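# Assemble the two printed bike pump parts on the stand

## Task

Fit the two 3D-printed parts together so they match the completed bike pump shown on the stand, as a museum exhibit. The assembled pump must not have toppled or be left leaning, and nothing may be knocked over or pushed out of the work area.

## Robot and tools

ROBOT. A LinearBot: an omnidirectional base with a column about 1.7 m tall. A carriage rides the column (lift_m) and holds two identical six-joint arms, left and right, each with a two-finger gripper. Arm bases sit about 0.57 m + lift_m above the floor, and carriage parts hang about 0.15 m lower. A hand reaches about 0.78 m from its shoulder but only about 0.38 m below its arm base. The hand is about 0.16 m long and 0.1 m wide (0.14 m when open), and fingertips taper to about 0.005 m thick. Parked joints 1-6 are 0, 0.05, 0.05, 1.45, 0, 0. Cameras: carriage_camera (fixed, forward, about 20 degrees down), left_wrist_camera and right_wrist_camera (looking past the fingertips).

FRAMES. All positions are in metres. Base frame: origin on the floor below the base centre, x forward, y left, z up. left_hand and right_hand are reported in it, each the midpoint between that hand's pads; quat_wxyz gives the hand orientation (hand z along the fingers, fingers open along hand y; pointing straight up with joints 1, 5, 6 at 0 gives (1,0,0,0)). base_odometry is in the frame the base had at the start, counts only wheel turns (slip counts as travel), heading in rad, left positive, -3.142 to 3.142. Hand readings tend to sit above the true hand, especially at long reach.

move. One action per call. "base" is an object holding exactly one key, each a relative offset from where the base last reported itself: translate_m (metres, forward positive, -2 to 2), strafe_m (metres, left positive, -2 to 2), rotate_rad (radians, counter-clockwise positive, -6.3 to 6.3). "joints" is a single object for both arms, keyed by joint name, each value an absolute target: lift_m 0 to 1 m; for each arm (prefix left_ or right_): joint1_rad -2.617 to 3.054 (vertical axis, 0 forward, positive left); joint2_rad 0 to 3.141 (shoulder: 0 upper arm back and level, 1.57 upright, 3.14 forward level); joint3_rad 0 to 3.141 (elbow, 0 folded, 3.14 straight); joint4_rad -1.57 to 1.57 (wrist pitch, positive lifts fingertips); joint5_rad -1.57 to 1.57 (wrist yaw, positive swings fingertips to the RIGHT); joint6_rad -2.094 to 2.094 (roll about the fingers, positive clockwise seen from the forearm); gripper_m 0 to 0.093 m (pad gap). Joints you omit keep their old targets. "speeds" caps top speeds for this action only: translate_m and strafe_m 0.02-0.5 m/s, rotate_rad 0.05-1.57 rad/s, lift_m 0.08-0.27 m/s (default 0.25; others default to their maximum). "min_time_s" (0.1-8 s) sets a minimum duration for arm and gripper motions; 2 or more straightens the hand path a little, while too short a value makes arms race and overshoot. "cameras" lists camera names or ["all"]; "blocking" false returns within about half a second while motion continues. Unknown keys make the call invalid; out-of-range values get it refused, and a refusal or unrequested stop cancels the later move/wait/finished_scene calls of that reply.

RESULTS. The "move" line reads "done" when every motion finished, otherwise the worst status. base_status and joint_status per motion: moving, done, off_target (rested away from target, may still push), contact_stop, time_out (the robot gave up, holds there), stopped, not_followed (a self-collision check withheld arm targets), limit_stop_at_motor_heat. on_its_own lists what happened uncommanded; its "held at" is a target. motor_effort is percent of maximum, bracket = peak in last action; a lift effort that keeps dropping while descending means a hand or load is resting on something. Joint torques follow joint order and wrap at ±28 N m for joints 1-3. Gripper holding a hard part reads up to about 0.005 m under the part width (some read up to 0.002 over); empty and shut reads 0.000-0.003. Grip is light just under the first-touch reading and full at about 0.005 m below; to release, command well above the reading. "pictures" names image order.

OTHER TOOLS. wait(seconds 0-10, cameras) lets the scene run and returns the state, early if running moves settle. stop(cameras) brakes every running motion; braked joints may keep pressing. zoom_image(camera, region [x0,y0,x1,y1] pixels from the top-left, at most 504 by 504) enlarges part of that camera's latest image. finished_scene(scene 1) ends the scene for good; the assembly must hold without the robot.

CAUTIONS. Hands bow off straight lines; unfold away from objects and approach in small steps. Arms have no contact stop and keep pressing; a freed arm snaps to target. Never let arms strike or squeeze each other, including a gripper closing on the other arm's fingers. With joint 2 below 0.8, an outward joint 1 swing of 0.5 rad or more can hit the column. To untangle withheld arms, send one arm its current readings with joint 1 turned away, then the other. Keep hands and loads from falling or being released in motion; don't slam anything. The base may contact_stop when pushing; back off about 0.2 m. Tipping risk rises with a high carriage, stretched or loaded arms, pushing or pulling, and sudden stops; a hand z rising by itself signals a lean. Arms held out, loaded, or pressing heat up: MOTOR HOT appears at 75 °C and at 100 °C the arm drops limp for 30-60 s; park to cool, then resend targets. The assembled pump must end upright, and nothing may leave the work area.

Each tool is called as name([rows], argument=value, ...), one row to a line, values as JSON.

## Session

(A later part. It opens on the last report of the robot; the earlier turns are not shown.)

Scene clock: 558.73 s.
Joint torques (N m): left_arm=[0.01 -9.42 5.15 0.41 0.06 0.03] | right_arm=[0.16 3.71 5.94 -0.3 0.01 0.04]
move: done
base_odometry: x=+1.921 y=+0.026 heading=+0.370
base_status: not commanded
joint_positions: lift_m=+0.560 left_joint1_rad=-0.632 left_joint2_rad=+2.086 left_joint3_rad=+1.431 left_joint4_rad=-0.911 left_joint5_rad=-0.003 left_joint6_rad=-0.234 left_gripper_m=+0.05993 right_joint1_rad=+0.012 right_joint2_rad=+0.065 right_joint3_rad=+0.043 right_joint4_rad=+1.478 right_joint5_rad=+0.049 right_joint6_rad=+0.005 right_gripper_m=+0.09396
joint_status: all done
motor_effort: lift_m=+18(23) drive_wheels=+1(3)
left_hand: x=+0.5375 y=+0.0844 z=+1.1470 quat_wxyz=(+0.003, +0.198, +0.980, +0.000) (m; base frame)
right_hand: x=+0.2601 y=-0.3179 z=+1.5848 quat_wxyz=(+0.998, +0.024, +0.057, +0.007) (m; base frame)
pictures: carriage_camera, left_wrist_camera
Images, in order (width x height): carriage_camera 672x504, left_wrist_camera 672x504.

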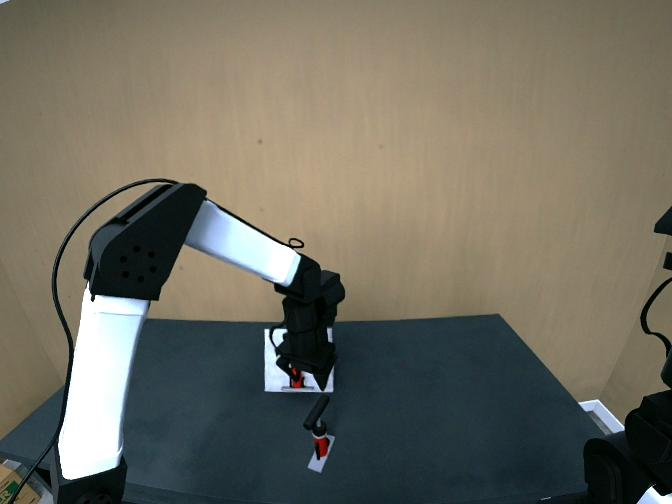

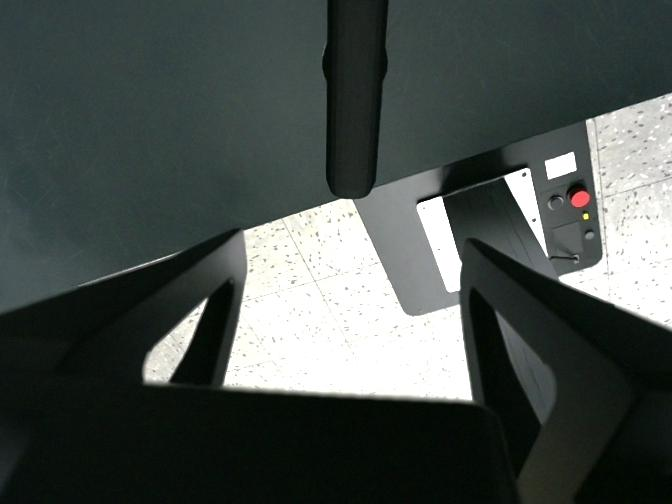

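move(joints={"lift_m":0.60,"left_joint1_rad":-0.2,"left_joint2_rad":1.5,"left_joint3_rad":1.4,"left_joint4_rad":-1.0}, min_time_s=2)

move(joints={"left_joint1_rad":0,"left_joint2_rad":0.05,"left_joint3_rad":0.05,"left_joint4_rad":1.45,"left_joint6_rad":0}, min_time_s=2)

move(joints={"lift_m":0.35}, cameras=["carriage_camera"])

zoom_image(camera="carriage_camera", region=[240, 270, 370, 420])

zoom_image(camera="carriage_camera", region=[285, 335, 345, 415])

Scene clock: 569.97 s.
Joint torques (N m): left_arm=[0.23 -8.92 5.83 0.97 0.05 0.03] | right_arm=[0.12 3.73 5.93 -0.29 0 0.03]
move: done
base_odometry: x=+1.921 y=+0.026 heading=+0.370
base_status: not commanded
joint_positions: lift_m=+0.600 left_joint1_rad=-0.205 left_joint2_rad=+1.528 left_joint3_rad=+1.408 left_joint4_rad=-0.983 left_joint5_rad=-0.001 left_joint6_rad=-0.233 left_gripper_m=+0.05993 right_joint1_rad=+0.012 right_joint2_rad=+0.065 right_joint3_rad=+0.043 right_joint4_rad=+1.478 right_joint5_rad=+0.049 right_joint6_rad=+0.005 right_gripper_m=+0.09396
joint_status: all done
motor_effort: lift_m=+17(23) drive_wheels=+1(3)
left_hand: x=+0.5923 y=+0.2343 z=+1.3798 quat_wxyz=(+0.227, -0.014, +0.973, -0.050) (m; base frame)
right_hand: x=+0.2601 y=-0.3179 z=+1.6248 quat_wxyz=(+0.998, +0.024, +0.057, +0.007) (m; base frame)
pictures: none

Scene clock: 572.43 s.
Joint torques (N m): left_arm=[0.27 2.59 4.56 -0.06 0.04 0.04] | right_arm=[0.17 3.71 5.96 -0.29 0 0.03]
move: done
base_odometry: x=+1.921 y=+0.026 heading=+0.370
base_status: not commanded
joint_positions: lift_m=+0.600 left_joint1_rad=-0.006 left_joint2_rad=+0.062 left_joint3_rad=+0.058 left_joint4_rad=+1.432 left_joint5_rad=-0.001 left_joint6_rad=-0.007 left_gripper_m=+0.05993 right_joint1_rad=+0.012 right_joint2_rad=+0.065 right_joint3_rad=+0.043 right_joint4_rad=+1.478 right_joint5_rad=+0.049 right_joint6_rad=+0.005 right_gripper_m=+0.09396
joint_status: all done
motor_effort: lift_m=+18(19) drive_wheels=+1(3)
left_hand: x=+0.2660 y=+0.3096 z=+1.6276 quat_wxyz=(+0.997, +0.000, +0.071, -0.006) (m; base frame)
right_hand: x=+0.2601 y=-0.3179 z=+1.6248 quat_wxyz=(+0.998, +0.024, +0.057, +0.007) (m; base frame)
pictures: none

Scene clock: 573.97 s.
Joint torques (N m): left_arm=[0.27 2.81 5.04 -0.08 0.04 0.03] | right_arm=[0.14 3.75 5.89 -0.28 0 0.03]
move: done
base_odometry: x=+1.921 y=+0.026 heading=+0.370
base_status: not commanded
joint_positions: lift_m=+0.350 left_joint1_rad=-0.006 left_joint2_rad=+0.059 left_joint3_rad=+0.052 left_joint4_rad=+1.436 left_joint5_rad=-0.001 left_joint6_rad=-0.006 left_gripper_m=+0.05993 right_joint1_rad=+0.012 right_joint2_rad=+0.065 right_joint3_rad=+0.043 right_joint4_rad=+1.478 right_joint5_rad=+0.049 right_joint6_rad=+0.005 right_gripper_m=+0.09396
joint_status: all done
motor_effort: lift_m=+18(19) drive_wheels=+1(3)
left_hand: x=+0.2658 y=+0.3096 z=+1.3763 quat_wxyz=(+0.997, +0.000, +0.071, -0.006) (m; base frame)
right_hand: x=+0.2601 y=-0.3179 z=+1.3749 quat_wxyz=(+0.998, +0.024, +0.057, +0.007) (m; base frame)
pictures: carriage_camera
Images, in order (width x height): carriage_camera 672x504.

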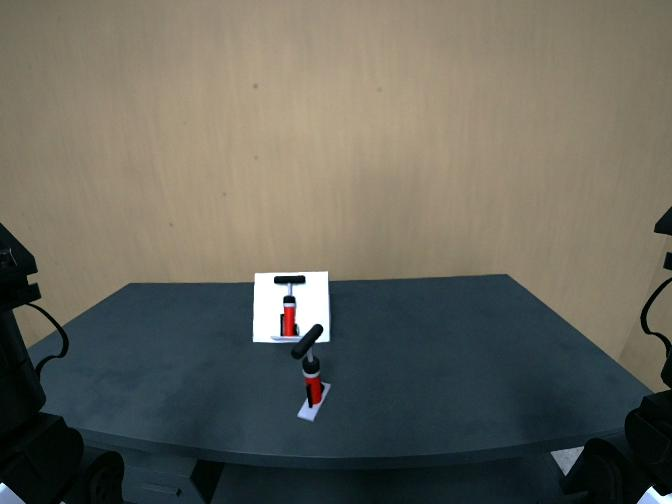

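Scaled by 3.360.

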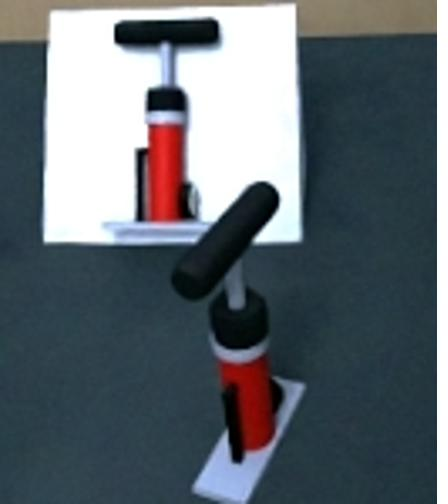

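Scaled by 6.300.

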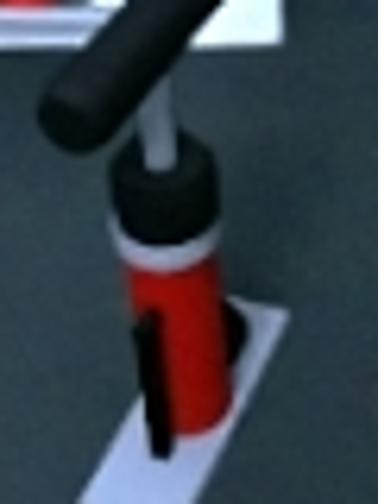

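finished_scene()

The scene is finished: the task was done.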